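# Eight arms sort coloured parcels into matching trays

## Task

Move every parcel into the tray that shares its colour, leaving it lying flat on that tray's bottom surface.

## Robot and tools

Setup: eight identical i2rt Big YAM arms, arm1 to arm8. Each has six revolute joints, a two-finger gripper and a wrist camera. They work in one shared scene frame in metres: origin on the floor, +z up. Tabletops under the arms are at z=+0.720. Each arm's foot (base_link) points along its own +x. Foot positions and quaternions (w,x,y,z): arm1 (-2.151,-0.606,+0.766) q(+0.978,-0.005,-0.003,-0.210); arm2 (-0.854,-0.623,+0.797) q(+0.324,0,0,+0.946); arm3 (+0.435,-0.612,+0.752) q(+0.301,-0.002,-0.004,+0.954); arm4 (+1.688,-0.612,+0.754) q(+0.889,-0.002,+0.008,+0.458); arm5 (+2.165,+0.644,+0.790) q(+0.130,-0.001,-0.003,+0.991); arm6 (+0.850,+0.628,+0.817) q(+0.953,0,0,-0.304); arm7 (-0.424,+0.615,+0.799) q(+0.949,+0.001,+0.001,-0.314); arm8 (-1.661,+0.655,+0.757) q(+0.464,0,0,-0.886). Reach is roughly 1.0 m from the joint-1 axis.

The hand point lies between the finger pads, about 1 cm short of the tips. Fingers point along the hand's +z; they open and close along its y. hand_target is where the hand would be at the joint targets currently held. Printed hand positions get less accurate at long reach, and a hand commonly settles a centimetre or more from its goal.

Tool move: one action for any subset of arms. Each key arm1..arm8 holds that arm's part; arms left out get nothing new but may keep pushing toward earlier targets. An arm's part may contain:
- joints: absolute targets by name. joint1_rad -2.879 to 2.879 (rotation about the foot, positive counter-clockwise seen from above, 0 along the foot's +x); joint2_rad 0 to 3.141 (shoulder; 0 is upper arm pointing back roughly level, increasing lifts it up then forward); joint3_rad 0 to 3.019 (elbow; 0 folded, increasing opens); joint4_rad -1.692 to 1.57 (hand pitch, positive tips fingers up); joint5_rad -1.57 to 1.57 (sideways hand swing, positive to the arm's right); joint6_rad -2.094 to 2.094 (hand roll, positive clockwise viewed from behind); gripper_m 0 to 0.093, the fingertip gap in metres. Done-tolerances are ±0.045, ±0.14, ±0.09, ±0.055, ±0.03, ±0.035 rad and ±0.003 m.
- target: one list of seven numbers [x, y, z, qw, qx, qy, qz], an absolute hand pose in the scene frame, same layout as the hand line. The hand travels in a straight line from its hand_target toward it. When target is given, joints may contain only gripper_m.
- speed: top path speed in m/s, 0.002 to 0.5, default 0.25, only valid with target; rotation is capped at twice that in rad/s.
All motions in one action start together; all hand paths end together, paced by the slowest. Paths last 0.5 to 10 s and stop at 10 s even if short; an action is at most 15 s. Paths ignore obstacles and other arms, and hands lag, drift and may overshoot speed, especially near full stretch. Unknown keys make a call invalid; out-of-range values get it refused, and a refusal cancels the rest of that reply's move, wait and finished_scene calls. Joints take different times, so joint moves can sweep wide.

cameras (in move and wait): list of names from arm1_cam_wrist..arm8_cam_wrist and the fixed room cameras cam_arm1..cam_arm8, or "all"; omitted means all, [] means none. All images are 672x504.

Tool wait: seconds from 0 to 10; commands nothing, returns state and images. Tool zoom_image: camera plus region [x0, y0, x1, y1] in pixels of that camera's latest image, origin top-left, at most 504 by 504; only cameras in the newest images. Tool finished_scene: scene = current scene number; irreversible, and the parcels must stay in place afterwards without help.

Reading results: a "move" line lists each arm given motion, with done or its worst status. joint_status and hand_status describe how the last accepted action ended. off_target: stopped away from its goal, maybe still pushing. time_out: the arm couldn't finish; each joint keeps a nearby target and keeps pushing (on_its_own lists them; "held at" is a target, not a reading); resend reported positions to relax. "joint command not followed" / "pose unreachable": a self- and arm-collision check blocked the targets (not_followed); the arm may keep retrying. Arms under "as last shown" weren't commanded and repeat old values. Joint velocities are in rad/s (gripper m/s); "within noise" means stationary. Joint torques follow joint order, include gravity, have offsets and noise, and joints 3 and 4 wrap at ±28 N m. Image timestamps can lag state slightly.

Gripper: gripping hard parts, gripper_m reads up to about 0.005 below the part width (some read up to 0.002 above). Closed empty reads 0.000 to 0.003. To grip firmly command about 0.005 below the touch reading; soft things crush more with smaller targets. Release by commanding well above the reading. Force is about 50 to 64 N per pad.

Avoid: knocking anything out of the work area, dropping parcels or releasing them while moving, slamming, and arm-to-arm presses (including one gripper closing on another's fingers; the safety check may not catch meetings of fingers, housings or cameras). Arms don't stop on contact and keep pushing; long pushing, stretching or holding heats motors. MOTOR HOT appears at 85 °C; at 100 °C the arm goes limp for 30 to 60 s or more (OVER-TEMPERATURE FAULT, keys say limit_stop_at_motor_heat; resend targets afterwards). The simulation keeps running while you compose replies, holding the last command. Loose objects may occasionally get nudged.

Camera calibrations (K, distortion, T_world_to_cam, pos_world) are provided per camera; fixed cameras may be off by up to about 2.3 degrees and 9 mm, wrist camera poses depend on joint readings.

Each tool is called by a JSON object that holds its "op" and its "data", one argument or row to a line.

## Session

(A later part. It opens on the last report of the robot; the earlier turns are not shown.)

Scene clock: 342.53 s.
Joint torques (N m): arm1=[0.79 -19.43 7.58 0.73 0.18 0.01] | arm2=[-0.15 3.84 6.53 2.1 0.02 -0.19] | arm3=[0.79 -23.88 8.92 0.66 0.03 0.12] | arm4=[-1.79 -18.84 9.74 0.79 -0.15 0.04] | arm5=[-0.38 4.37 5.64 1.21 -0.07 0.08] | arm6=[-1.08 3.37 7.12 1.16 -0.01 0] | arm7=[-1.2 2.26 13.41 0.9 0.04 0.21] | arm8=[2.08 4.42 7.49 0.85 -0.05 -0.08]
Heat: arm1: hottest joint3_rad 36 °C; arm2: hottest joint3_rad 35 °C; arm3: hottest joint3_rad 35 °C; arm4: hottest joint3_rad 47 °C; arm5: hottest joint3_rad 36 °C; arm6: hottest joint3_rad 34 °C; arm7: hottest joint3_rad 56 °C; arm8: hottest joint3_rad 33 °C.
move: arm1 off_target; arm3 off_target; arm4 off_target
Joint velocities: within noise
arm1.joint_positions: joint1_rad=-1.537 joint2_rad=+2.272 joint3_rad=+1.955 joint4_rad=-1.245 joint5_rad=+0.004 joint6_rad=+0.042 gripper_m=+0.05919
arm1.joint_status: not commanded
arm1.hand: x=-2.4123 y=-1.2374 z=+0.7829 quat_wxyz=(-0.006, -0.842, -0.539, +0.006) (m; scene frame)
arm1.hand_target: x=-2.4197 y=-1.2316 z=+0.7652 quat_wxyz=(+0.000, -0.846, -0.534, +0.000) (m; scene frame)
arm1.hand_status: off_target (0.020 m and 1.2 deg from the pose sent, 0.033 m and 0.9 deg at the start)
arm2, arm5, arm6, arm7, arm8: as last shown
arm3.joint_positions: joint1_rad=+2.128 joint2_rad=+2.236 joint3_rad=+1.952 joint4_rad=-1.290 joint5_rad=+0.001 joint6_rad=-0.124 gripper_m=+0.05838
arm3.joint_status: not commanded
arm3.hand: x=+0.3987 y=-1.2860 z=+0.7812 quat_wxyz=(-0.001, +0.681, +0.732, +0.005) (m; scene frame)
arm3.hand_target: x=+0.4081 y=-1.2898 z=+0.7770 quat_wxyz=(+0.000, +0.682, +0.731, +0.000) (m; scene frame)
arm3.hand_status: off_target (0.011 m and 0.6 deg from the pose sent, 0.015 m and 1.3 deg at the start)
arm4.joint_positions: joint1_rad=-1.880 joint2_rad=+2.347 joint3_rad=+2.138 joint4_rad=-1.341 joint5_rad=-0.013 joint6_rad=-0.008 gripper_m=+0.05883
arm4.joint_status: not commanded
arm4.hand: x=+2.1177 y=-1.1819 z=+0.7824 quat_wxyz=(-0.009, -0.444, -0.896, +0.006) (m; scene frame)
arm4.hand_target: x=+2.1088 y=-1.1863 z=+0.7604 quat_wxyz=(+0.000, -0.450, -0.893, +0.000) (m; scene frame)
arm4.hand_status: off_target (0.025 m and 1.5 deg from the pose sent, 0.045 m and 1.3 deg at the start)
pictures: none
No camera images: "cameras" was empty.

{"op": "move", "data": {
  "arm1": {"joints":{"gripper_m":0.085}},
  "arm3": {"joints":{"gripper_m":0.085}},
  "arm4": {"joints":{"gripper_m":0.085}},
  "cameras": []
}}

{"op": "move", "data": {
  "arm1": {"target":[-2.416,-1.234,0.91,0,0.8457,0.5336,0]},
  "arm3": {"target":[0.404,-1.289,0.92,0,0.682,0.7314,0]},
  "arm4": {"target":[2.114,-1.185,0.91,0,0.450,0.893,0]},
  "arm7": {"joints":{"joint1_rad":-1.03,"joint6_rad":-0.1}},
  "cameras": []
}}

{"op": "move", "data": {
  "arm1": {"joints":{"joint2_rad":0.55,"joint3_rad":1.43,"joint4_rad":-1.5}},
  "arm3": {"joints":{"joint2_rad":0.55,"joint3_rad":1.43,"joint4_rad":-1.5}},
  "arm4": {"joints":{"joint2_rad":0.55,"joint3_rad":1.43,"joint4_rad":-1.5}},
  "cameras": ["cam_arm1","cam_arm3","cam_arm4"]
}}

{"op": "move", "data": {
  "arm3": {"joints":{"joint1_rad":-1.384,"joint6_rad":-0.424,"gripper_m":0.093}},
  "cameras": []
}}

{"op": "move", "data": {
  "arm3": {"target":[0.732,0.045,0.93,0,-0.7071,0.7071,0],"speed":0.35},
  "cameras": ["arm3_cam_wrist"]
}}

Scene clock: 357.80 s.
Joint torques (N m): arm1=[0.56 -19.84 7.64 0.81 0.19 0] | arm2=[-0.15 3.84 6.53 2.1 0.02 -0.19] | arm3=[0.73 -23.94 8.95 0.61 0.02 0.13] | arm4=[-1.73 -18.84 9.73 0.79 -0.15 0.04] | arm5=[-0.03 4.54 5.7 1.16 -0.07 0.04] | arm6=[-1.03 3.37 7.12 1.16 -0.01 0.01] | arm7=[-1.08 2.14 13.34 0.85 0.04 0.2] | arm8=[2.37 4.31 7.49 0.81 -0.07 -0.07]
Heat: arm1: hottest joint2_rad 36 °C; arm2: hottest joint3_rad 35 °C; arm3: hottest joint2_rad 34 °C; arm4: hottest joint3_rad 47 °C; arm5: hottest joint3_rad 36 °C; arm6: hottest joint3_rad 34 °C; arm7: hottest joint3_rad 56 °C; arm8: hottest joint3_rad 33 °C.
move: arm1 done; arm3 done; arm4 done
Joint velocities: within noise
arm1.joint_positions: joint1_rad=-1.537 joint2_rad=+2.272 joint3_rad=+1.955 joint4_rad=-1.245 joint5_rad=+0.004 joint6_rad=+0.042 gripper_m=+0.08480
arm1.joint_status: all done
arm1.hand: x=-2.4123 y=-1.2374 z=+0.7829 quat_wxyz=(-0.006, -0.842, -0.539, +0.006) (m; scene frame)
arm1.hand_target: x=-2.4197 y=-1.2316 z=+0.7652 quat_wxyz=(+0.000, -0.846, -0.534, +0.000) (m; scene frame)
arm1.hand_status: not commanded
arm2, arm5, arm6, arm8: as last shown
arm3.joint_positions: joint1_rad=+2.128 joint2_rad=+2.236 joint3_rad=+1.952 joint4_rad=-1.289 joint5_rad=+0.001 joint6_rad=-0.124 gripper_m=+0.08487
arm3.joint_status: all done
arm3.hand: x=+0.3987 y=-1.2861 z=+0.7812 quat_wxyz=(-0.001, +0.682, +0.732, +0.005) (m; scene frame)
arm3.hand_target: x=+0.4081 y=-1.2898 z=+0.7770 quat_wxyz=(+0.000, +0.682, +0.731, +0.000) (m; scene frame)
arm3.hand_status: not commanded
arm4.joint_positions: joint1_rad=-1.880 joint2_rad=+2.347 joint3_rad=+2.138 joint4_rad=-1.341 joint5_rad=-0.013 joint6_rad=-0.008 gripper_m=+0.08482
arm4.joint_status: all done
arm4.hand: x=+2.1177 y=-1.1819 z=+0.7824 quat_wxyz=(-0.009, -0.444, -0.896, +0.006) (m; scene frame)
arm4.hand_target: x=+2.1088 y=-1.1863 z=+0.7604 quat_wxyz=(+0.000, -0.450, -0.893, +0.000) (m; scene frame)
arm4.hand_status: not commanded
arm7.joint_positions: joint1_rad=-1.021 joint2_rad=+0.542 joint3_rad=+1.374 joint4_rad=-1.489 joint5_rad=-0.003 joint6_rad=-0.009 gripper_m=+0.09396
arm7.joint_status: not commanded
arm7.hand: x=-0.4399 y=+0.4299 z=+1.3148 quat_wxyz=(-0.296, -0.659, -0.610, +0.326) (m; scene frame)
arm7.hand_target: x=-0.4414 y=+0.4364 z=+1.3367 quat_wxyz=(-0.306, -0.659, -0.597, +0.339) (m; scene frame)
arm7.hand_status: not commanded
pictures: none
No camera images: "cameras" was empty.

Scene clock: 359.40 s.
Joint torques (N m): arm1=[0.91 -18.96 12.16 -0.2 0.18 0.05] | arm2=[-0.15 3.84 6.54 2.1 0.02 -0.19] | arm3=[0.38 -24.59 14.23 -0.38 0 0.07] | arm4=[-1.38 -18.43 14.76 -0.39 -0.14 0.07] | arm5=[-0.38 4.78 5.53 1.07 -0.1 0.07] | arm6=[-1.14 3.37 7.13 1.14 0 0.01] | arm7=[-1.03 2.43 13.35 0.9 0.04 0.03] | arm8=[2.14 4.19 7.47 0.85 -0.04 -0.08]
Heat: arm1: hottest joint2_rad 36 °C; arm2: hottest joint3_rad 35 °C; arm3: hottest joint2_rad 34 °C; arm4: hottest joint3_rad 47 °C; arm5: hottest joint3_rad 36 °C; arm6: hottest joint3_rad 34 °C; arm7: hottest joint3_rad 56 °C; arm8: hottest joint3_rad 33 °C.
move: arm1 done; arm3 off_target; arm4 off_target; arm7 done
Joint velocities: within noise
arm1.joint_positions: joint1_rad=-1.537 joint2_rad=+2.184 joint3_rad=+2.138 joint4_rad=-1.540 joint5_rad=+0.004 joint6_rad=+0.042 gripper_m=+0.08489
arm1.joint_status: not commanded
arm1.hand: x=-2.4088 y=-1.2267 z=+0.9089 quat_wxyz=(+0.001, -0.842, -0.539, -0.004) (m; scene frame)
arm1.hand_target: x=-2.4159 y=-1.2336 z=+0.9099 quat_wxyz=(+0.000, -0.846, -0.534, +0.000) (m; scene frame)
arm1.hand_status: done (0.010 m and 0.9 deg from the pose sent, 0.127 m and 1.2 deg at the start)
arm2, arm5, arm6, arm8: as last shown
arm3.joint_positions: joint1_rad=+2.128 joint2_rad=+2.177 joint3_rad=+2.151 joint4_rad=-1.588 joint5_rad=+0.001 joint6_rad=-0.124 gripper_m=+0.08497
arm3.joint_status: not commanded
arm3.hand: x=+0.3987 y=-1.2761 z=+0.8950 quat_wxyz=(-0.014, +0.681, +0.732, +0.020) (m; scene frame)
arm3.hand_target: x=+0.4042 y=-1.2876 z=+0.9202 quat_wxyz=(+0.001, +0.682, +0.731, +0.000) (m; scene frame)
arm3.hand_status: off_target (0.029 m and 2.9 deg from the pose sent, 0.139 m and 0.5 deg at the start; pose on its path clipped on 7 of 48 steps)
arm4.joint_positions: joint1_rad=-1.880 joint2_rad=+2.310 joint3_rad=+2.412 joint4_rad=-1.682 joint5_rad=-0.013 joint6_rad=-0.008 gripper_m=+0.08491
arm4.joint_status: not commanded
arm4.hand: x=+2.1134 y=-1.1728 z=+0.9119 quat_wxyz=(+0.004, -0.444, -0.896, -0.001) (m; scene frame)
arm4.hand_target: x=+2.1136 y=-1.1844 z=+0.9099 quat_wxyz=(-0.001, -0.450, -0.893, +0.000) (m; scene frame)
arm4.hand_status: off_target (0.012 m and 0.9 deg from the pose sent, 0.128 m and 1.5 deg at the start)
arm7.joint_positions: joint1_rad=-1.021 joint2_rad=+0.542 joint3_rad=+1.374 joint4_rad=-1.489 joint5_rad=-0.003 joint6_rad=-0.090 gripper_m=+0.09396
arm7.joint_status: all done
arm7.hand: x=-0.4399 y=+0.4299 z=+1.3148 quat_wxyz=(-0.283, -0.634, -0.636, +0.337) (m; scene frame)
arm7.hand_target: x=-0.4414 y=+0.4364 z=+1.3367 quat_wxyz=(-0.289, -0.629, -0.630, +0.354) (m; scene frame)
arm7.hand_status: not commanded
pictures: none
No camera images: "cameras" was empty.

Scene clock: 361.60 s.
Joint torques (N m): arm1=[0.56 4.84 6.19 2.02 0.18 0.05] | arm2=[-0.15 3.84 6.54 2.1 0.02 -0.19] | arm3=[0.21 2.02 7.28 1.7 0.01 0.08] | arm4=[-0.85 3.66 7.46 2.11 -0.14 0.07] | arm5=[-0.56 4.78 5.72 1.07 -0.08 0.05] | arm6=[-1.08 3.31 7.1 1.14 0 0.01] | arm7=[-1.14 2.32 13.38 0.88 0.03 0.03] | arm8=[2.32 4.48 7.47 0.84 -0.03 -0.08]
Heat: arm1: hottest joint3_rad 36 °C; arm2: hottest joint3_rad 35 °C; arm3: hottest joint2_rad 34 °C; arm4: hottest joint3_rad 47 °C; arm5: hottest joint3_rad 36 °C; arm6: hottest joint3_rad 34 °C; arm7: hottest joint3_rad 56 °C; arm8: hottest joint3_rad 33 °C.
move: arm1 done; arm3 done; arm4 done
Joint velocities: within noise
arm1.joint_positions: joint1_rad=-1.537 joint2_rad=+0.549 joint3_rad=+1.439 joint4_rad=-1.508 joint5_rad=+0.004 joint6_rad=+0.042 gripper_m=+0.08489
arm1.joint_status: all done
arm1.hand: x=-2.2207 y=-0.7619 z=+1.3076 quat_wxyz=(-0.266, -0.748, -0.476, +0.378) (m; scene frame)
arm1.hand_target: x=-2.2231 y=-0.7642 z=+1.3052 quat_wxyz=(-0.265, -0.752, -0.471, +0.377) (m; scene frame)
arm1.hand_status: not commanded
arm2, arm5, arm6, arm7, arm8: as last shown
arm3.joint_positions: joint1_rad=+2.128 joint2_rad=+0.550 joint3_rad=+1.430 joint4_rad=-1.510 joint5_rad=+0.001 joint6_rad=-0.124 gripper_m=+0.08497
arm3.joint_status: all done
arm3.hand: x=+0.4223 y=-0.7913 z=+1.2860 quat_wxyz=(+0.290, +0.610, +0.652, -0.344) (m; scene frame)
arm3.hand_target: x=+0.4234 y=-0.7927 z=+1.2883 quat_wxyz=(+0.296, +0.609, +0.650, -0.346) (m; scene frame)
arm3.hand_status: not commanded
arm4.joint_positions: joint1_rad=-1.880 joint2_rad=+0.552 joint3_rad=+1.437 joint4_rad=-1.509 joint5_rad=-0.013 joint6_rad=-0.008 gripper_m=+0.08491
arm4.joint_status: all done
arm4.hand: x=+1.8012 y=-0.7462 z=+1.2926 quat_wxyz=(-0.407, -0.389, -0.800, +0.207) (m; scene frame)
arm4.hand_target: x=+1.8011 y=-0.7484 z=+1.2916 quat_wxyz=(-0.408, -0.394, -0.797, +0.208) (m; scene frame)
arm4.hand_status: not commanded
pictures: cam_arm1, cam_arm3, cam_arm4

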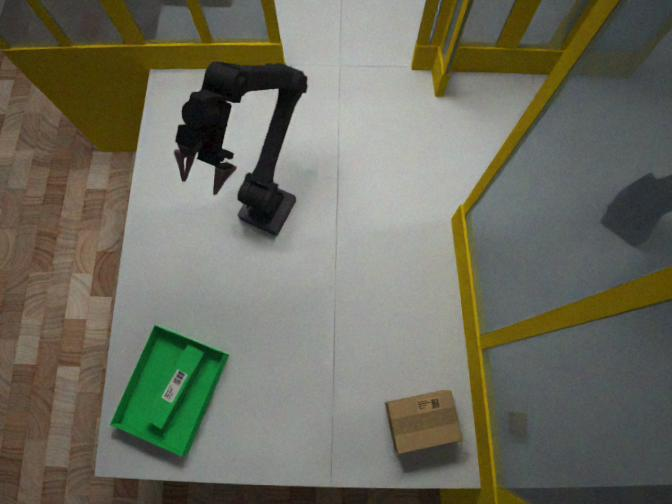

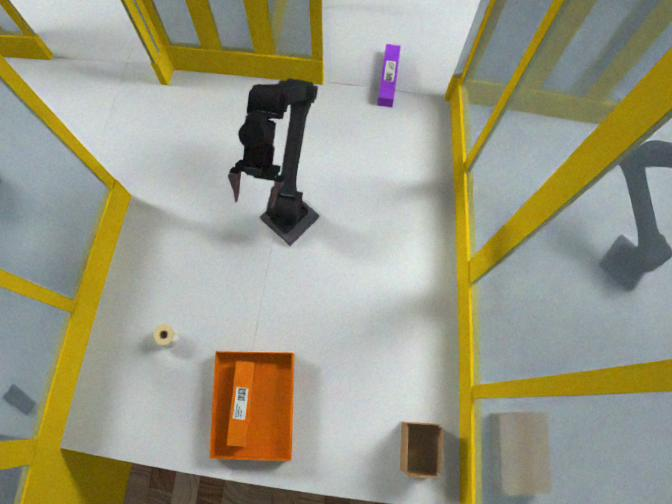

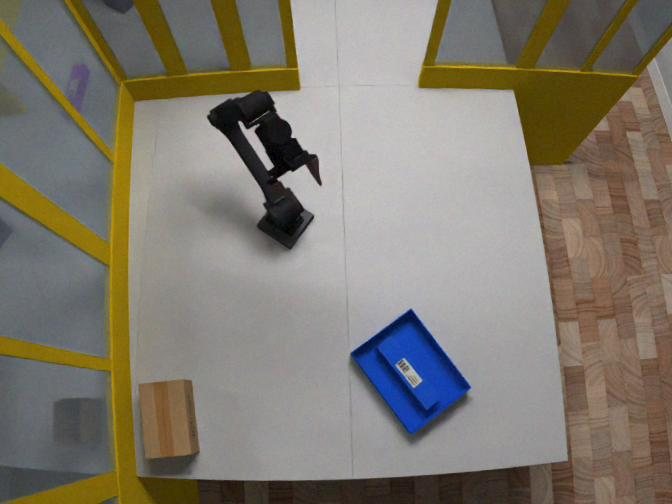

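Scene clock: 364.30 s.
Joint torques (N m): arm1=[0.97 4.78 6.17 1.99 0.18 0.07] | arm2=[-0.15 3.84 6.54 2.1 0.02 -0.19] | arm3=[-1.61 2.26 7.21 1.66 -0.01 -0.19] | arm4=[-0.85 3.66 7.46 2.13 -0.14 0.07] | arm5=[-0.32 4.95 5.75 1.2 -0.11 0.09] | arm6=[-1.08 3.43 7.1 1.13 -0.01 0.01] | arm7=[-1.2 2.32 13.35 0.9 0.04 0.02] | arm8=[2.08 4.13 7.43 0.83 -0.04 -0.09]
Heat: arm1: hottest joint2_rad 35 °C; arm2: hottest joint3_rad 35 °C; arm3: hottest joint2_rad 34 °C; arm4: hottest joint3_rad 46 °C; arm5: hottest joint3_rad 36 °C; arm6: hottest joint3_rad 34 °C; arm7: hottest joint3_rad 56 °C; arm8: hottest joint3_rad 33 °C.
move: arm3 done
Joint velocities: within noise
arm1, arm2, arm4, arm5, arm6, arm7, arm8: as last shown
arm3.joint_positions: joint1_rad=-1.370 joint2_rad=+0.550 joint3_rad=+1.430 joint4_rad=-1.510 joint5_rad=+0.002 joint6_rad=-0.408 gripper_m=+0.09299
arm3.joint_status: all done
arm3.hand: x=+0.5034 y=-0.4531 z=+1.2885 quat_wxyz=(-0.425, +0.629, -0.630, -0.166) (m; scene frame)
arm3.hand_target: x=+0.5067 y=-0.4531 z=+1.2908 quat_wxyz=(-0.432, +0.627, -0.628, -0.160) (m; scene frame)
arm3.hand_status: not commanded
pictures: none
No camera images: "cameras" was empty.

Scene clock: 367.27 s.
Joint torques (N m): arm1=[0.91 4.54 6.17 2.03 0.19 0.05] | arm2=[-0.15 3.84 6.54 2.1 0.02 -0.19] | arm3=[-1.79 -25.64 14.16 -0.25 -0.3 -0.21] | arm4=[-0.85 3.66 7.46 2.11 -0.14 0.07] | arm5=[-0.21 4.37 5.76 1.14 -0.08 0.03] | arm6=[-1.03 3.43 7.12 1.14 0 0.01] | arm7=[-1.08 2.32 13.37 0.87 0.03 0.03] | arm8=[2.26 4.25 7.46 0.87 -0.06 -0.07]
Heat: arm1: hottest joint3_rad 35 °C; arm2: hottest joint3_rad 35 °C; arm3: hottest joint3_rad 35 °C; arm4: hottest joint3_rad 46 °C; arm5: hottest joint3_rad 35 °C; arm6: hottest joint3_rad 34 °C; arm7: hottest joint3_rad 56 °C; arm8: hottest joint3_rad 33 °C.
move: arm3 off_target
Joint velocities: within noise
arm1, arm4, arm7: as last shown
arm2.joint_positions: joint1_rad=-2.041 joint2_rad=+0.547 joint3_rad=+1.432 joint4_rad=-1.505 joint5_rad=+0.001 joint6_rad=+0.446 gripper_m=+0.08992
arm2.joint_status: not commanded
arm2.hand: x=-0.6947 y=-0.5493 z=+1.3355 quat_wxyz=(-0.414, -0.003, -0.889, -0.196) (m; scene frame)
arm2.hand_target: x=-0.6923 y=-0.5490 z=+1.3352 quat_wxyz=(-0.415, -0.001, -0.889, -0.193) (m; scene frame)
arm2.hand_status: not commanded
arm3.joint_positions: joint1_rad=-1.371 joint2_rad=+2.329 joint3_rad=+2.433 joint4_rad=-1.672 joint5_rad=+0.001 joint6_rad=-0.409 gripper_m=+0.09299
arm3.joint_status: not commanded
arm3.hand: x=+0.7197 y=+0.0399 z=+0.9093 quat_wxyz=(-0.006, +0.706, -0.708, +0.000) (m; scene frame)
arm3.hand_target: x=+0.7313 y=+0.0436 z=+0.9298 quat_wxyz=(-0.025, +0.707, -0.707, -0.009) (m; scene frame)
arm3.hand_status: off_target (0.025 m and 0.6 deg from the pose sent, 0.655 m and 54.3 deg at the start; a joint's target at an end of its range on 23 of 89 steps)
arm5.joint_positions: joint1_rad=+1.571 joint2_rad=+0.546 joint3_rad=+1.426 joint4_rad=-1.489 joint5_rad=+0.000 joint6_rad=-0.262 gripper_m=+0.08988
arm5.joint_status: not commanded
arm5.hand: x=+2.1163 y=+0.4686 z=+1.3282 quat_wxyz=(+0.231, +0.628, +0.628, -0.398) (m; scene frame)
arm5.hand_target: x=+2.1174 y=+0.4686 z=+1.3268 quat_wxyz=(+0.231, +0.630, +0.629, -0.391) (m; scene frame)
arm5.hand_status: not commanded
arm6.joint_positions: joint1_rad=-1.145 joint2_rad=+0.554 joint3_rad=+1.426 joint4_rad=-1.493 joint5_rad=+0.000 joint6_rad=-0.207 gripper_m=+0.08990
arm6.joint_status: not commanded
arm6.hand: x=+0.8155 y=+0.4507 z=+1.3540 quat_wxyz=(-0.253, -0.624, -0.634, +0.381) (m; scene frame)
arm6.hand_target: x=+0.8151 y=+0.4539 z=+1.3549 quat_wxyz=(-0.254, -0.629, -0.629, +0.381) (m; scene frame)
arm6.hand_status: not commanded
arm8.joint_positions: joint1_rad=+0.321 joint2_rad=+0.550 joint3_rad=+1.434 joint4_rad=-1.490 joint5_rad=-0.001 joint6_rad=-0.274 gripper_m=+0.08994
arm8.joint_status: not commanded
arm8.hand: x=-1.7117 y=+0.4841 z=+1.2993 quat_wxyz=(-0.225, -0.630, -0.623, +0.406) (m; scene frame)
arm8.hand_target: x=-1.7109 y=+0.4848 z=+1.2955 quat_wxyz=(-0.221, -0.629, -0.629, +0.401) (m; scene frame)
arm8.hand_status: not commanded
pictures: arm3_cam_wrist
camera_calibration:
arm3_cam_wrist: T_world_to_cam=[[0.999822, -0.00728267, 0.0173805, -0.736187], [-0.0159612, -0.817575, 0.575601, -0.473473], [0.010018, -0.575776, -0.817546, 0.883193], [0, 0, 0, 1]] pos_world=[0.719652, 0.11606, 1.00738]

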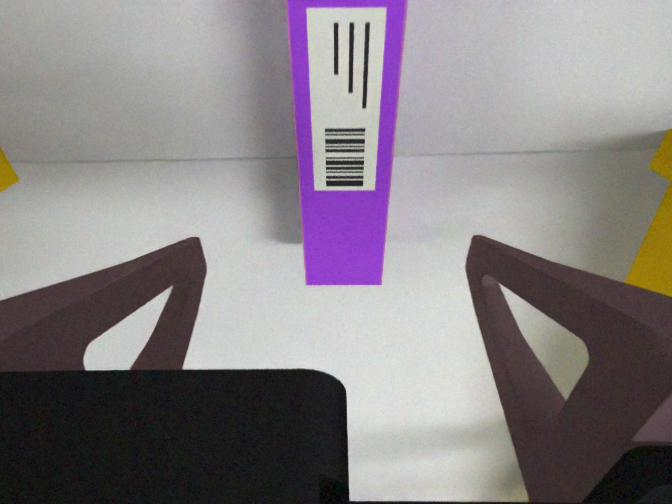

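{"op": "move", "data": {
  "arm3": {"target":[0.739,0.059,0.767,0,-0.7071,0.7071,0],"speed":0.2},
  "cameras": ["arm3_cam_wrist"]
}}

{"op": "move", "data": {
  "arm3": {"joints":{"gripper_m":0.05}},
  "cameras": []
}}

{"op": "move", "data": {
  "arm3": {"target":[0.739,0.057,0.93,0,-0.7071,0.7071,0]},
  "cameras": ["arm3_cam_wrist"]
}}

{"op": "move", "data": {
  "arm3": {"joints":{"joint2_rad":1.0,"joint3_rad":1.8,"joint4_rad":-1.6}},
  "cameras": []
}}

{"op": "move", "data": {
  "arm3": {"joints":{"joint1_rad":0.204,"joint6_rad":-0.407}},
  "cameras": []
}}

{"op": "move", "data": {
  "arm3": {"target":[-0.233,-0.318,0.92,0,1,0,0],"speed":0.3},
  "cameras": ["arm3_cam_wrist"]
}}

{"op": "move", "data": {
  "arm3": {"target":[-0.233,-0.318,0.777,0,1,0,0],"speed":0.2},
  "cameras": ["arm3_cam_wrist"]
}}

Scene clock: 381.47 s.
Joint torques (N m): arm1=[0.79 5.01 6.26 2 0.17 0.07] | arm2=[-0.15 3.84 6.54 2.1 0.02 -0.19] | arm3=[-1.67 -27.4 11.14 0.57 -0.28 -0.22] | arm4=[-0.85 3.66 7.47 2.13 -0.14 0.07] | arm5=[-0.15 4.66 5.72 1.05 -0.06 0.02] | arm6=[-1.08 3.31 7.1 1.13 -0.01 0.01] | arm7=[-1.2 2.26 13.35 0.88 0.04 0.02] | arm8=[2.26 4.07 7.47 0.9 -0.04 -0.06]
Heat: arm1: hottest joint3_rad 34 °C; arm2: hottest joint3_rad 35 °C; arm3: hottest joint3_rad 37 °C; arm4: hottest joint3_rad 44 °C; arm5: hottest joint3_rad 35 °C; arm6: hottest joint3_rad 34 °C; arm7: hottest joint3_rad 57 °C; arm8: hottest joint3_rad 33 °C.
move: arm3 off_target
Joint velocities: within noise
arm1, arm2, arm4, arm5, arm6, arm7, arm8: as last shown
arm3.joint_positions: joint1_rad=-1.371 joint2_rad=+2.471 joint3_rad=+2.295 joint4_rad=-1.440 joint5_rad=+0.001 joint6_rad=-0.409 gripper_m=+0.09299
arm3.joint_status: not commanded
arm3.hand: x=+0.7260 y=+0.0533 z=+0.7575 quat_wxyz=(+0.016, +0.706, -0.708, +0.009) (m; scene frame)
arm3.hand_target: x=+0.7388 y=+0.0586 z=+0.7674 quat_wxyz=(+0.000, +0.707, -0.707, +0.000) (m; scene frame)
arm3.hand_status: off_target (0.017 m and 2.1 deg from the pose sent, 0.145 m and 0.6 deg at the start)
pictures: arm3_cam_wrist
camera_calibration:
arm3_cam_wrist: T_world_to_cam=[[0.999977, -0.00662493, -0.00122075, -0.725903], [-0.00450072, -0.791872, 0.610671, -0.411213], [-0.00501233, -0.610652, -0.791883, 0.759979], [0, 0, 0, 1]] pos_world=[0.727845, 0.133646, 0.852045]

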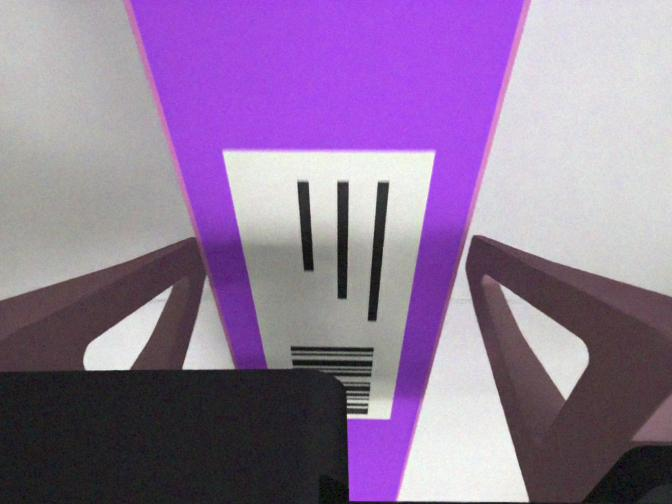

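Scene clock: 382.07 s.
Joint torques (N m): arm1=[1.08 4.54 6.22 2 0.17 0.07] | arm2=[-0.15 3.84 6.53 2.1 0.02 -0.19] | arm3=[-1.85 -27.11 10.85 0.54 -0.27 -0.21] | arm4=[-0.85 3.66 7.47 2.13 -0.14 0.07] | arm5=[-0.21 4.6 5.64 1.14 -0.07 0.06] | arm6=[-1.08 3.37 7.09 1.16 0 0.01] | arm7=[-1.08 2.32 13.37 0.85 0.05 0.04] | arm8=[2.32 4.31 7.43 0.83 -0.05 -0.06]
Heat: arm1: hottest joint3_rad 34 °C; arm2: hottest joint3_rad 35 °C; arm3: hottest joint3_rad 37 °C; arm4: hottest joint3_rad 44 °C; arm5: hottest joint3_rad 35 °C; arm6: hottest joint3_rad 34 °C; arm7: hottest joint3_rad 57 °C; arm8: hottest joint3_rad 33 °C.
move: arm3 off_target
Joint velocities: within noise
arm1, arm2, arm4, arm5, arm6, arm7, arm8: as last shown
arm3.joint_positions: joint1_rad=-1.371 joint2_rad=+2.471 joint3_rad=+2.295 joint4_rad=-1.440 joint5_rad=+0.001 joint6_rad=-0.409 gripper_m=+0.05870
arm3.joint_status: gripper_m off_target (ended at +0.05873, target +0.05000)
arm3.hand: x=+0.7260 y=+0.0533 z=+0.7575 quat_wxyz=(+0.017, +0.706, -0.708, +0.009) (m; scene frame)
arm3.hand_target: x=+0.7387 y=+0.0586 z=+0.7674 quat_wxyz=(+0.000, +0.707, -0.707, +0.000) (m; scene frame)
arm3.hand_status: not commanded
pictures: none
No camera images: "cameras" was empty.

Scene clock: 383.60 s.
Joint torques (N m): arm1=[1.08 4.89 6.19 2.03 0.18 0.06] | arm2=[-0.15 3.84 6.54 2.1 0.02 -0.19] | arm3=[-1.9 -28.51 14.24 -0.29 -0.29 -0.22] | arm4=[-0.85 3.6 7.47 2.11 -0.14 0.07] | arm5=[-0.26 4.6 5.83 1.17 -0.1 0.05] | arm6=[-1.03 3.37 7.1 1.14 0 0.01] | arm7=[-1.03 2.2 13.38 0.85 0.05 0.01] | arm8=[2.2 4.13 7.5 0.8 -0.05 -0.07]
Heat: arm1: hottest joint3_rad 34 °C; arm2: hottest joint3_rad 35 °C; arm3: hottest joint3_rad 37 °C; arm4: hottest joint3_rad 44 °C; arm5: hottest joint3_rad 35 °C; arm6: hottest joint3_rad 34 °C; arm7: hottest joint3_rad 57 °C; arm8: hottest joint3_rad 33 °C.
move: arm3 off_target
Joint velocities: within noise
arm1, arm2, arm4, arm5, arm6, arm7, arm8: as last shown
arm3.joint_positions: joint1_rad=-1.371 joint2_rad=+2.392 joint3_rad=+2.495 joint4_rad=-1.671 joint5_rad=+0.001 joint6_rad=-0.410 gripper_m=+0.05870
arm3.joint_status: not commanded
arm3.hand: x=+0.7252 y=+0.0525 z=+0.8894 quat_wxyz=(-0.005, +0.707, -0.707, +0.000) (m; scene frame)
arm3.hand_target: x=+0.7377 y=+0.0547 z=+0.9294 quat_wxyz=(-0.038, +0.706, -0.707, -0.014) (m; scene frame)
arm3.hand_status: off_target (0.043 m and 0.6 deg from the pose sent, 0.173 m and 2.1 deg at the start; pose on its path clipped on 12 of 46 steps; a joint's target at an end of its range on 26 of 46 steps)
pictures: arm3_cam_wrist
camera_calibration:
arm3_cam_wrist: T_world_to_cam=[[0.999835, -0.00615729, 0.0170698, -0.741095], [-0.0148598, -0.817717, 0.575428, -0.452239], [0.0104152, -0.575587, -0.817674, 0.873938], [0, 0, 0, 1]] pos_world=[0.725151, 0.128661, 0.987478]

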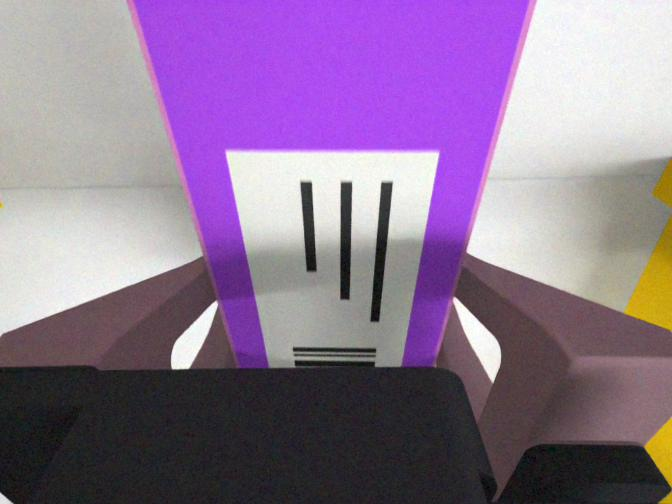

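Scene clock: 385.70 s.
Joint torques (N m): arm1=[0.85 4.37 6.32 2.09 0.19 0.06] | arm2=[-0.15 3.9 6.54 2.1 0.02 -0.19] | arm3=[-1.79 -4.19 8.4 1.54 -0.27 -0.2] | arm4=[-0.85 3.66 7.47 2.13 -0.14 0.07] | arm5=[-0.32 4.78 5.71 1.1 -0.08 0.04] | arm6=[-1.08 3.43 7.13 1.14 -0.01 0.01] | arm7=[-1.14 2.2 13.35 0.91 0.04 0.02] | arm8=[2.2 4.25 7.49 0.83 -0.04 -0.07]
Heat: arm1: hottest joint3_rad 34 °C; arm2: hottest joint3_rad 35 °C; arm3: hottest joint3_rad 36 °C; arm4: hottest joint3_rad 44 °C; arm5: hottest joint3_rad 35 °C; arm6: hottest joint3_rad 34 °C; arm7: hottest joint3_rad 57 °C; arm8: hottest joint3_rad 33 °C.
move: arm3 done
Joint velocities: within noise
arm1, arm2, arm4, arm5, arm6, arm7, arm8: as last shown
arm3.joint_positions: joint1_rad=-1.371 joint2_rad=+1.008 joint3_rad=+1.793 joint4_rad=-1.611 joint5_rad=+0.001 joint6_rad=-0.410 gripper_m=+0.05869
arm3.joint_status: all done
arm3.hand: x=+0.5581 y=-0.3276 z=+1.3303 quat_wxyz=(-0.343, +0.658, -0.658, -0.133) (m; scene frame)
arm3.hand_target: x=+0.5611 y=-0.3313 z=+1.3375 quat_wxyz=(-0.355, +0.655, -0.654, -0.133) (m; scene frame)
arm3.hand_status: not commanded
pictures: none
No camera images: "cameras" was empty.

Scene clock: 387.63 s.
Joint torques (N m): arm1=[0.91 4.48 6.17 1.96 0.17 0.07] | arm2=[-0.15 3.84 6.54 2.09 0.02 -0.19] | arm3=[0.62 -5.07 8.34 1.51 -0.2 0.02] | arm4=[-0.85 3.66 7.47 2.13 -0.14 0.07] | arm5=[-0.26 4.6 5.68 1.24 -0.11 0.04] | arm6=[-1.08 3.37 7.1 1.14 -0.01 0.01] | arm7=[-1.03 2.32 13.31 0.87 0.05 0.02] | arm8=[2.49 4.42 7.49 0.85 -0.05 -0.09]
Heat: arm1: hottest joint3_rad 34 °C; arm2: hottest joint3_rad 35 °C; arm3: hottest joint3_rad 36 °C; arm4: hottest joint3_rad 44 °C; arm5: hottest joint3_rad 35 °C; arm6: hottest joint3_rad 34 °C; arm7: hottest joint3_rad 57 °C; arm8: hottest joint3_rad 33 °C.
move: arm3 done
Joint velocities: within noise
arm1, arm2, arm4, arm5, arm6, arm8: as last shown
arm3.joint_positions: joint1_rad=+0.189 joint2_rad=+1.008 joint3_rad=+1.793 joint4_rad=-1.611 joint5_rad=-0.001 joint6_rad=-0.410 gripper_m=+0.05872
arm3.joint_status: all done
arm3.hand: x=+0.1458 y=-0.4864 z=+1.3271 quat_wxyz=(-0.150, +0.932, -0.004, -0.330) (m; scene frame)
arm3.hand_target: x=+0.1457 y=-0.4918 z=+1.3342 quat_wxyz=(-0.150, +0.927, +0.002, -0.343) (m; scene frame)
arm3.hand_status: not commanded
arm7.joint_positions: joint1_rad=-1.021 joint2_rad=+0.542 joint3_rad=+1.374 joint4_rad=-1.489 joint5_rad=-0.003 joint6_rad=-0.090 gripper_m=+0.09396
arm7.joint_status: not commanded
arm7.hand: x=-0.4399 y=+0.4299 z=+1.3148 quat_wxyz=(-0.283, -0.634, -0.636, +0.337) (m; scene frame)
arm7.hand_target: x=-0.4414 y=+0.4364 z=+1.3367 quat_wxyz=(-0.289, -0.629, -0.630, +0.354) (m; scene frame)
arm7.hand_status: not commanded
pictures: none
No camera images: "cameras" was empty.

Scene clock: 390.67 s.
Joint torques (N m): arm1=[0.97 4.89 6.2 2.03 0.19 0.07] | arm2=[-0.15 3.84 6.53 2.09 0.02 -0.19] | arm3=[-0.44 -27.93 14.35 -0.24 -0.3 -0.11] | arm4=[-0.85 3.66 7.47 2.13 -0.14 0.07] | arm5=[-0.03 5.25 5.71 0.99 -0.1 0.07] | arm6=[-1.03 3.43 7.12 1.14 0 0.01] | arm7=[-1.03 2.32 13.39 0.91 0.05 0.03] | arm8=[2.26 4.19 7.46 0.87 -0.03 -0.08]
Heat: arm1: hottest joint3_rad 34 °C; arm2: hottest joint3_rad 35 °C; arm3: hottest joint3_rad 36 °C; arm4: hottest joint3_rad 43 °C; arm5: hottest joint3_rad 35 °C; arm6: hottest joint3_rad 34 °C; arm7: hottest joint3_rad 57 °C; arm8: hottest joint3_rad 33 °C.
move: arm3 off_target
Joint velocities: within noise
arm1.joint_positions: joint1_rad=-1.537 joint2_rad=+0.549 joint3_rad=+1.439 joint4_rad=-1.508 joint5_rad=+0.004 joint6_rad=+0.042 gripper_m=+0.08489
arm1.joint_status: not commanded
arm1.hand: x=-2.2207 y=-0.7619 z=+1.3076 quat_wxyz=(-0.266, -0.748, -0.476, +0.378) (m; scene frame)
arm1.hand_target: x=-2.2231 y=-0.7642 z=+1.3052 quat_wxyz=(-0.265, -0.752, -0.471, +0.377) (m; scene frame)
arm1.hand_status: not commanded
arm2, arm5, arm6, arm7, arm8: as last shown
arm3.joint_positions: joint1_rad=+0.189 joint2_rad=+2.366 joint3_rad=+2.464 joint4_rad=-1.672 joint5_rad=-0.004 joint6_rad=-0.410 gripper_m=+0.05872
arm3.joint_status: not commanded
arm3.hand: x=-0.2217 y=-0.3187 z=+0.8880 quat_wxyz=(-0.001, +1.000, -0.005, +0.004) (m; scene frame)
arm3.hand_target: x=-0.2311 y=-0.3189 z=+0.9197 quat_wxyz=(-0.011, +1.000, +0.000, -0.025) (m; scene frame)
arm3.hand_status: off_target (0.034 m and 0.8 deg from the pose sent, 0.581 m and 42.5 deg at the start; a joint's target at an end of its range on 26 of 91 steps)
arm4.joint_positions: joint1_rad=-1.880 joint2_rad=+0.552 joint3_rad=+1.437 joint4_rad=-1.509 joint5_rad=-0.013 joint6_rad=-0.008 gripper_m=+0.08491
arm4.joint_status: not commanded
arm4.hand: x=+1.8012 y=-0.7462 z=+1.2926 quat_wxyz=(-0.407, -0.389, -0.800, +0.207) (m; scene frame)
arm4.hand_target: x=+1.8011 y=-0.7484 z=+1.2916 quat_wxyz=(-0.408, -0.394, -0.797, +0.208) (m; scene frame)
arm4.hand_status: not commanded
pictures: arm3_cam_wrist
camera_calibration:
arm3_cam_wrist: T_world_to_cam=[[0.0157791, 0.999818, 0.0107597, 0.311414], [0.808748, -0.0190898, 0.587845, -0.342906], [0.587944, -0.000573784, -0.808902, 0.972481], [0, 0, 0, 1]] pos_world=[-0.299353, -0.317345, 0.984866]

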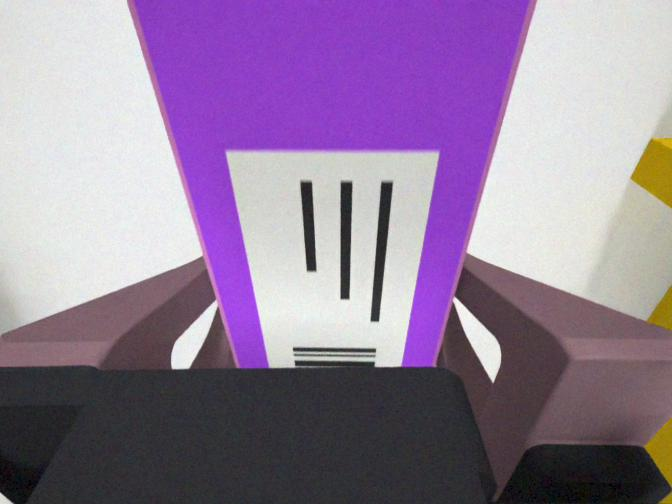

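Scene clock: 392.13 s.
Joint torques (N m): arm1=[0.85 4.95 6.19 2.02 0.16 0.08] | arm2=[-0.15 3.84 6.53 2.1 0.02 -0.19] | arm3=[-0.32 -26.4 9.8 0.57 -0.29 -0.11] | arm4=[-0.85 3.66 7.47 2.13 -0.14 0.07] | arm5=[-0.21 4.78 5.53 1.17 -0.08 0.02] | arm6=[-1.08 3.37 7.12 1.16 -0.01 0.01] | arm7=[-1.03 2.14 13.31 0.88 0.03 0.02] | arm8=[2.26 4.37 7.53 0.88 -0.04 -0.07]
Heat: arm1: hottest joint3_rad 34 °C; arm2: hottest joint3_rad 35 °C; arm3: hottest joint3_rad 36 °C; arm4: hottest joint3_rad 43 °C; arm5: hottest joint3_rad 35 °C; arm6: hottest joint3_rad 34 °C; arm7: hottest joint3_rad 57 °C; arm8: hottest joint3_rad 33 °C.
move: arm3 done
Joint velocities: within noise
arm1, arm2, arm4, arm5, arm6, arm7, arm8: as last shown
arm3.joint_positions: joint1_rad=+0.189 joint2_rad=+2.424 joint3_rad=+2.266 joint4_rad=-1.435 joint5_rad=-0.004 joint6_rad=-0.410 gripper_m=+0.05872
arm3.joint_status: not commanded
arm3.hand: x=-0.2250 y=-0.3162 z=+0.7718 quat_wxyz=(+0.003, +1.000, -0.005, +0.013) (m; scene frame)
arm3.hand_target: x=-0.2329 y=-0.3181 z=+0.7771 quat_wxyz=(+0.000, +1.000, +0.000, +0.000) (m; scene frame)
arm3.hand_status: done (0.010 m and 1.6 deg from the pose sent, 0.111 m and 0.8 deg at the start)
pictures: arm3_cam_wrist
camera_calibration:
arm3_cam_wrist: T_world_to_cam=[[0.0157873, 0.99987, 0.0031613, 0.31617], [0.798147, -0.0145065, 0.602288, -0.283979], [0.602256, -0.00698533, -0.798273, 0.873404], [0, 0, 0, 1]] pos_world=[-0.304347, -0.314147, 0.867252]

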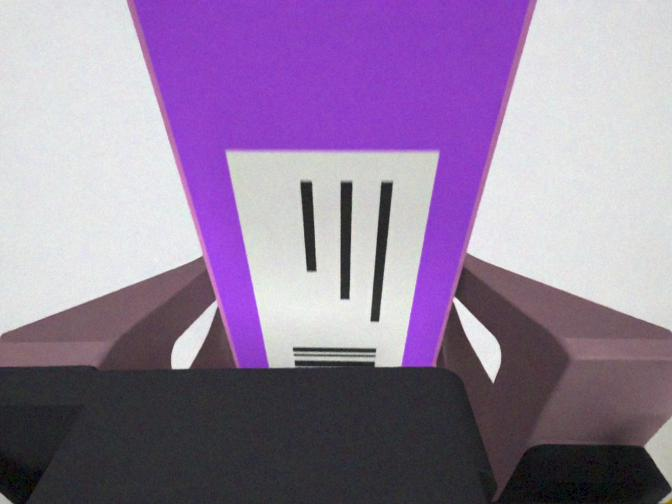

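{"op": "move", "data": {
  "arm3": {"target":[-0.233,-0.318,0.757,0,1,0,0],"speed":0.1},
  "cameras": []
}}

{"op": "move", "data": {
  "arm3": {"joints":{"gripper_m":0.093}},
  "cameras": []
}}

{"op": "move", "data": {
  "arm3": {"target":[-0.233,-0.318,0.92,0,1,0,0]},
  "cameras": ["arm3_cam_wrist"]
}}

{"op": "move", "data": {
  "arm3": {"joints":{"joint2_rad":0.55,"joint3_rad":1.43,"joint4_rad":-1.5}},
  "cameras": []
}}

{"op": "move", "data": {
  "arm2": {"target":[-0.22,-0.318,0.92,0,0,1,0],"speed":0.35},
  "cameras": ["arm2_cam_wrist"]
}}

Scene clock: 404.20 s.
Joint torques (N m): arm1=[0.85 4.72 6.22 2.06 0.17 0.07] | arm2=[-0.15 3.84 6.54 2.09 0.02 -0.19] | arm3=[-0.32 -25.82 9.22 0.7 -0.29 -0.09] | arm4=[-0.91 3.66 7.47 2.13 -0.14 0.07] | arm5=[-0.15 4.48 5.68 1.17 -0.1 0.04] | arm6=[-1.14 3.43 7.1 1.16 0 0.01] | arm7=[-1.03 2.32 13.34 0.94 0.04 0.02] | arm8=[2.49 4.42 7.46 0.83 -0.04 -0.08]
Heat: arm1: hottest joint3_rad 33 °C; arm2: hottest joint3_rad 34 °C; arm3: hottest joint2_rad 36 °C; arm4: hottest joint3_rad 42 °C; arm5: hottest joint3_rad 35 °C; arm6: hottest joint3_rad 34 °C; arm7: hottest joint3_rad 57 °C; arm8: hottest joint3_rad 33 °C.
move: arm3 done
Joint velocities: within noise
arm1, arm4, arm7: as last shown
arm2.joint_positions: joint1_rad=-2.041 joint2_rad=+0.547 joint3_rad=+1.432 joint4_rad=-1.505 joint5_rad=+0.001 joint6_rad=+0.446 gripper_m=+0.08992
arm2.joint_status: not commanded
arm2.hand: x=-0.6947 y=-0.5493 z=+1.3355 quat_wxyz=(-0.414, -0.003, -0.889, -0.196) (m; scene frame)
arm2.hand_target: x=-0.6923 y=-0.5490 z=+1.3352 quat_wxyz=(-0.415, -0.001, -0.889, -0.193) (m; scene frame)
arm2.hand_status: not commanded
arm3.joint_positions: joint1_rad=+0.189 joint2_rad=+2.425 joint3_rad=+2.245 joint4_rad=-1.394 joint5_rad=-0.004 joint6_rad=-0.410 gripper_m=+0.05872
arm3.joint_status: not commanded
arm3.hand: x=-0.2282 y=-0.3147 z=+0.7637 quat_wxyz=(-0.001, +1.000, -0.005, +0.003) (m; scene frame)
arm3.hand_target: x=-0.2329 y=-0.3180 z=+0.7572 quat_wxyz=(+0.000, +1.000, +0.000, +0.000) (m; scene frame)
arm3.hand_status: done (0.009 m and 0.7 deg from the pose sent, 0.017 m and 1.6 deg at the start)
arm5.joint_positions: joint1_rad=+1.571 joint2_rad=+0.546 joint3_rad=+1.426 joint4_rad=-1.489 joint5_rad=+0.000 joint6_rad=-0.262 gripper_m=+0.08988
arm5.joint_status: not commanded
arm5.hand: x=+2.1163 y=+0.4686 z=+1.3282 quat_wxyz=(+0.231, +0.628, +0.628, -0.398) (m; scene frame)
arm5.hand_target: x=+2.1174 y=+0.4686 z=+1.3268 quat_wxyz=(+0.231, +0.630, +0.629, -0.391) (m; scene frame)
arm5.hand_status: not commanded
arm6.joint_positions: joint1_rad=-1.145 joint2_rad=+0.554 joint3_rad=+1.426 joint4_rad=-1.493 joint5_rad=+0.000 joint6_rad=-0.207 gripper_m=+0.08990
arm6.joint_status: not commanded
arm6.hand: x=+0.8155 y=+0.4507 z=+1.3540 quat_wxyz=(-0.253, -0.624, -0.634, +0.381) (m; scene frame)
arm6.hand_target: x=+0.8151 y=+0.4539 z=+1.3549 quat_wxyz=(-0.254, -0.629, -0.629, +0.381) (m; scene frame)
arm6.hand_status: not commanded
arm8.joint_positions: joint1_rad=+0.321 joint2_rad=+0.550 joint3_rad=+1.434 joint4_rad=-1.490 joint5_rad=-0.001 joint6_rad=-0.274 gripper_m=+0.08994
arm8.joint_status: not commanded
arm8.hand: x=-1.7117 y=+0.4841 z=+1.2993 quat_wxyz=(-0.225, -0.630, -0.623, +0.406) (m; scene frame)
arm8.hand_target: x=-1.7109 y=+0.4848 z=+1.2955 quat_wxyz=(-0.221, -0.629, -0.629, +0.401) (m; scene frame)
arm8.hand_status: not commanded
pictures: none
No camera images: "cameras" was empty.

Scene clock: 404.83 s.
Joint torques (N m): arm1=[0.79 4.84 6.19 2.03 0.18 0.07] | arm2=[-0.09 3.84 6.53 2.1 0.02 -0.19] | arm3=[-0.26 -25.82 9.21 0.64 -0.29 -0.1] | arm4=[-0.85 3.66 7.47 2.11 -0.14 0.07] | arm5=[0.26 4.6 5.64 1.36 -0.1 0.04] | arm6=[-1.03 3.31 7.12 1.14 0 0.01] | arm7=[-1.26 2.37 13.39 0.92 0.04 0.02] | arm8=[2.26 4.01 7.47 0.88 -0.04 -0.09]
Heat: arm1: hottest joint3_rad 33 °C; arm2: hottest joint3_rad 34 °C; arm3: hottest joint2_rad 36 °C; arm4: hottest joint3_rad 42 °C; arm5: hottest joint3_rad 35 °C; arm6: hottest joint3_rad 34 °C; arm7: hottest joint3_rad 57 °C; arm8: hottest joint3_rad 33 °C.
move: arm3 done
Joint velocities: within noise
arm1, arm2, arm4, arm5, arm6, arm7, arm8: as last shown
arm3.joint_positions: joint1_rad=+0.189 joint2_rad=+2.425 joint3_rad=+2.245 joint4_rad=-1.394 joint5_rad=-0.004 joint6_rad=-0.410 gripper_m=+0.09288
arm3.joint_status: all done
arm3.hand: x=-0.2283 y=-0.3148 z=+0.7637 quat_wxyz=(+0.000, +1.000, -0.005, +0.003) (m; scene frame)
arm3.hand_target: x=-0.2329 y=-0.3181 z=+0.7572 quat_wxyz=(+0.000, +1.000, +0.000, +0.000) (m; scene frame)
arm3.hand_status: not commanded
pictures: none
No camera images: "cameras" was empty.

Scene clock: 406.30 s.
Joint torques (N m): arm1=[0.97 4.54 6.19 1.99 0.18 0.06] | arm2=[-0.15 3.84 6.53 2.1 0.02 -0.19] | arm3=[-0.38 -27.93 13.83 -0.34 -0.28 -0.11] | arm4=[-0.91 3.66 7.46 2.11 -0.14 0.07] | arm5=[-0.03 4.89 5.65 1.2 -0.05 0.06] | arm6=[-1.08 3.37 7.12 1.14 -0.01 0.01] | arm7=[-1.2 2.26 13.35 0.9 0.03 0.01] | arm8=[2.55 4.13 7.45 0.81 -0.03 -0.09]
Heat: arm1: hottest joint3_rad 33 °C; arm2: hottest joint3_rad 34 °C; arm3: hottest joint2_rad 36 °C; arm4: hottest joint3_rad 42 °C; arm5: hottest joint3_rad 35 °C; arm6: hottest joint3_rad 34 °C; arm7: hottest joint3_rad 57 °C; arm8: hottest joint3_rad 33 °C.
move: arm3 off_target
Joint velocities: within noise
arm1, arm2, arm4, arm5, arm6, arm7, arm8: as last shown
arm3.joint_positions: joint1_rad=+0.189 joint2_rad=+2.374 joint3_rad=+2.469 joint4_rad=-1.671 joint5_rad=-0.004 joint6_rad=-0.410 gripper_m=+0.09297
arm3.joint_status: not commanded
arm3.hand: x=-0.2229 y=-0.3182 z=+0.8847 quat_wxyz=(+0.000, +1.000, -0.005, +0.004) (m; scene frame)
arm3.hand_target: x=-0.2311 y=-0.3189 z=+0.9195 quat_wxyz=(-0.011, +1.000, +0.000, -0.025) (m; scene frame)
arm3.hand_status: off_target (0.037 m and 0.8 deg from the pose sent, 0.157 m and 0.7 deg at the start; pose on its path clipped on 8 of 44 steps; a joint's target at an end of its range on 23 of 44 steps)
pictures: arm3_cam_wrist
camera_calibration:
arm3_cam_wrist: T_world_to_cam=[[0.0157539, 0.999828, 0.0097793, 0.311829], [0.807998, -0.0184913, 0.588895, -0.340909], [0.588974, -0.00137573, -0.808151, 0.969812], [0, 0, 0, 1]] pos_world=[-0.300653, -0.316745, 0.981465]

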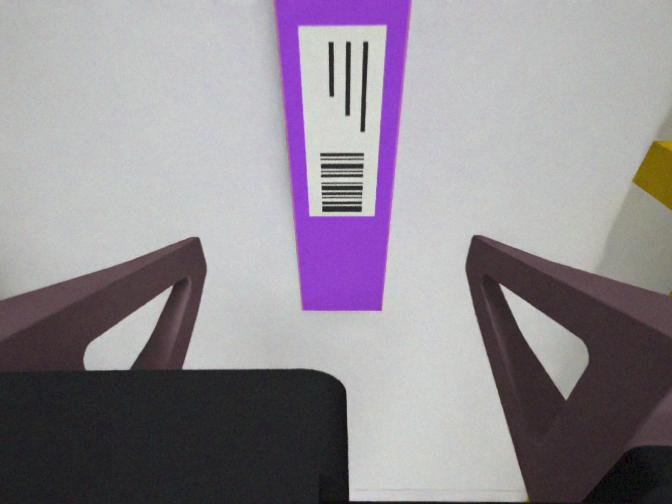

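Scene clock: 408.47 s.
Joint torques (N m): arm1=[1.03 4.89 6.16 2.06 0.18 0.08] | arm2=[-0.15 3.84 6.54 2.1 0.02 -0.19] | arm3=[-0.32 2.14 7.21 1.72 -0.27 -0.09] | arm4=[-0.91 3.66 7.47 2.13 -0.14 0.07] | arm5=[-0.26 4.31 5.61 1.11 -0.06 0.08] | arm6=[-1.08 3.43 7.1 1.14 -0.01 0.01] | arm7=[-1.14 2.43 13.37 0.9 0.04 0.03] | arm8=[2.32 4.19 7.47 0.88 -0.05 -0.09]
Heat: arm1: hottest joint3_rad 33 °C; arm2: hottest joint3_rad 34 °C; arm3: hottest joint2_rad 36 °C; arm4: hottest joint3_rad 42 °C; arm5: hottest joint3_rad 35 °C; arm6: hottest joint3_rad 34 °C; arm7: hottest joint3_rad 57 °C; arm8: hottest joint3_rad 33 °C.
move: arm3 done
Joint velocities: within noise
arm1, arm2, arm4, arm5, arm6, arm7, arm8: as last shown
arm3.joint_positions: joint1_rad=+0.189 joint2_rad=+0.551 joint3_rad=+1.430 joint4_rad=-1.511 joint5_rad=-0.004 joint6_rad=-0.410 gripper_m=+0.09297
arm3.joint_status: all done
arm3.hand: x=+0.2708 y=-0.5427 z=+1.2865 quat_wxyz=(-0.184, +0.893, -0.002, -0.412) (m; scene frame)
arm3.hand_target: x=+0.2692 y=-0.5436 z=+1.2889 quat_wxyz=(-0.185, +0.890, +0.003, -0.417) (m; scene frame)
arm3.hand_status: not commanded
pictures: none
No camera images: "cameras" was empty.

Scene clock: 411.63 s.
Joint torques (N m): arm1=[0.91 4.78 6.24 2.03 0.17 0.08] | arm2=[0.85 -24.82 12.03 0.18 -0.1 -0.02] | arm3=[-0.21 2.08 7.28 1.72 -0.27 -0.08] | arm4=[-0.85 3.66 7.47 2.13 -0.14 0.07] | arm5=[-0.15 4.95 5.65 0.99 -0.11 0.03] | arm6=[-1.08 3.37 7.1 1.14 -0.01 0.01] | arm7=[-1.14 2.2 13.34 0.9 0.04 0.04] | arm8=[1.85 4.42 7.54 0.83 -0.03 -0.08]
Heat: arm1: hottest joint3_rad 33 °C; arm2: hottest joint3_rad 35 °C; arm3: hottest joint2_rad 36 °C; arm4: hottest joint3_rad 42 °C; arm5: hottest joint3_rad 35 °C; arm6: hottest joint3_rad 34 °C; arm7: hottest joint3_rad 57 °C; arm8: hottest joint3_rad 33 °C.
move: arm2 off_target
Joint velocities: within noise
arm1, arm3, arm4, arm5, arm6, arm7, arm8: as last shown
arm2.joint_positions: joint1_rad=-2.039 joint2_rad=+2.260 joint3_rad=+2.226 joint4_rad=-1.550 joint5_rad=+0.004 joint6_rad=+0.446 gripper_m=+0.08992
arm2.joint_status: not commanded
arm2.hand: x=-0.2266 y=-0.3274 z=+0.9180 quat_wxyz=(+0.005, -0.002, -1.000, +0.004) (m; scene frame)
arm2.hand_target: x=-0.2206 y=-0.3181 z=+0.9199 quat_wxyz=(+0.000, +0.000, -1.000, +0.000) (m; scene frame)
arm2.hand_status: off_target (0.012 m and 0.8 deg from the pose sent, 0.672 m and 54.5 deg at the start)
pictures: arm2_cam_wrist
camera_calibration:
arm2_cam_wrist: T_world_to_cam=[[-0.00865453, -0.999742, 0.0210007, -0.349701], [-0.805923, 0.019406, 0.591703, -0.715089], [-0.591958, -0.011804, -0.805883, 0.722325], [0, 0, 0, 1]] pos_world=[-0.151747, -0.327208, 1.01257]

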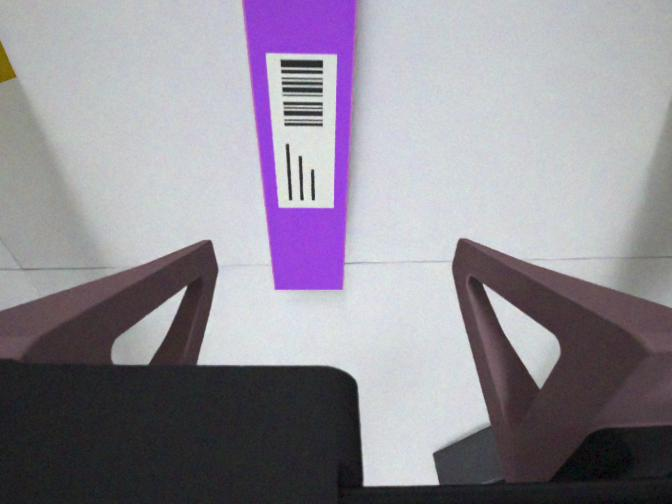

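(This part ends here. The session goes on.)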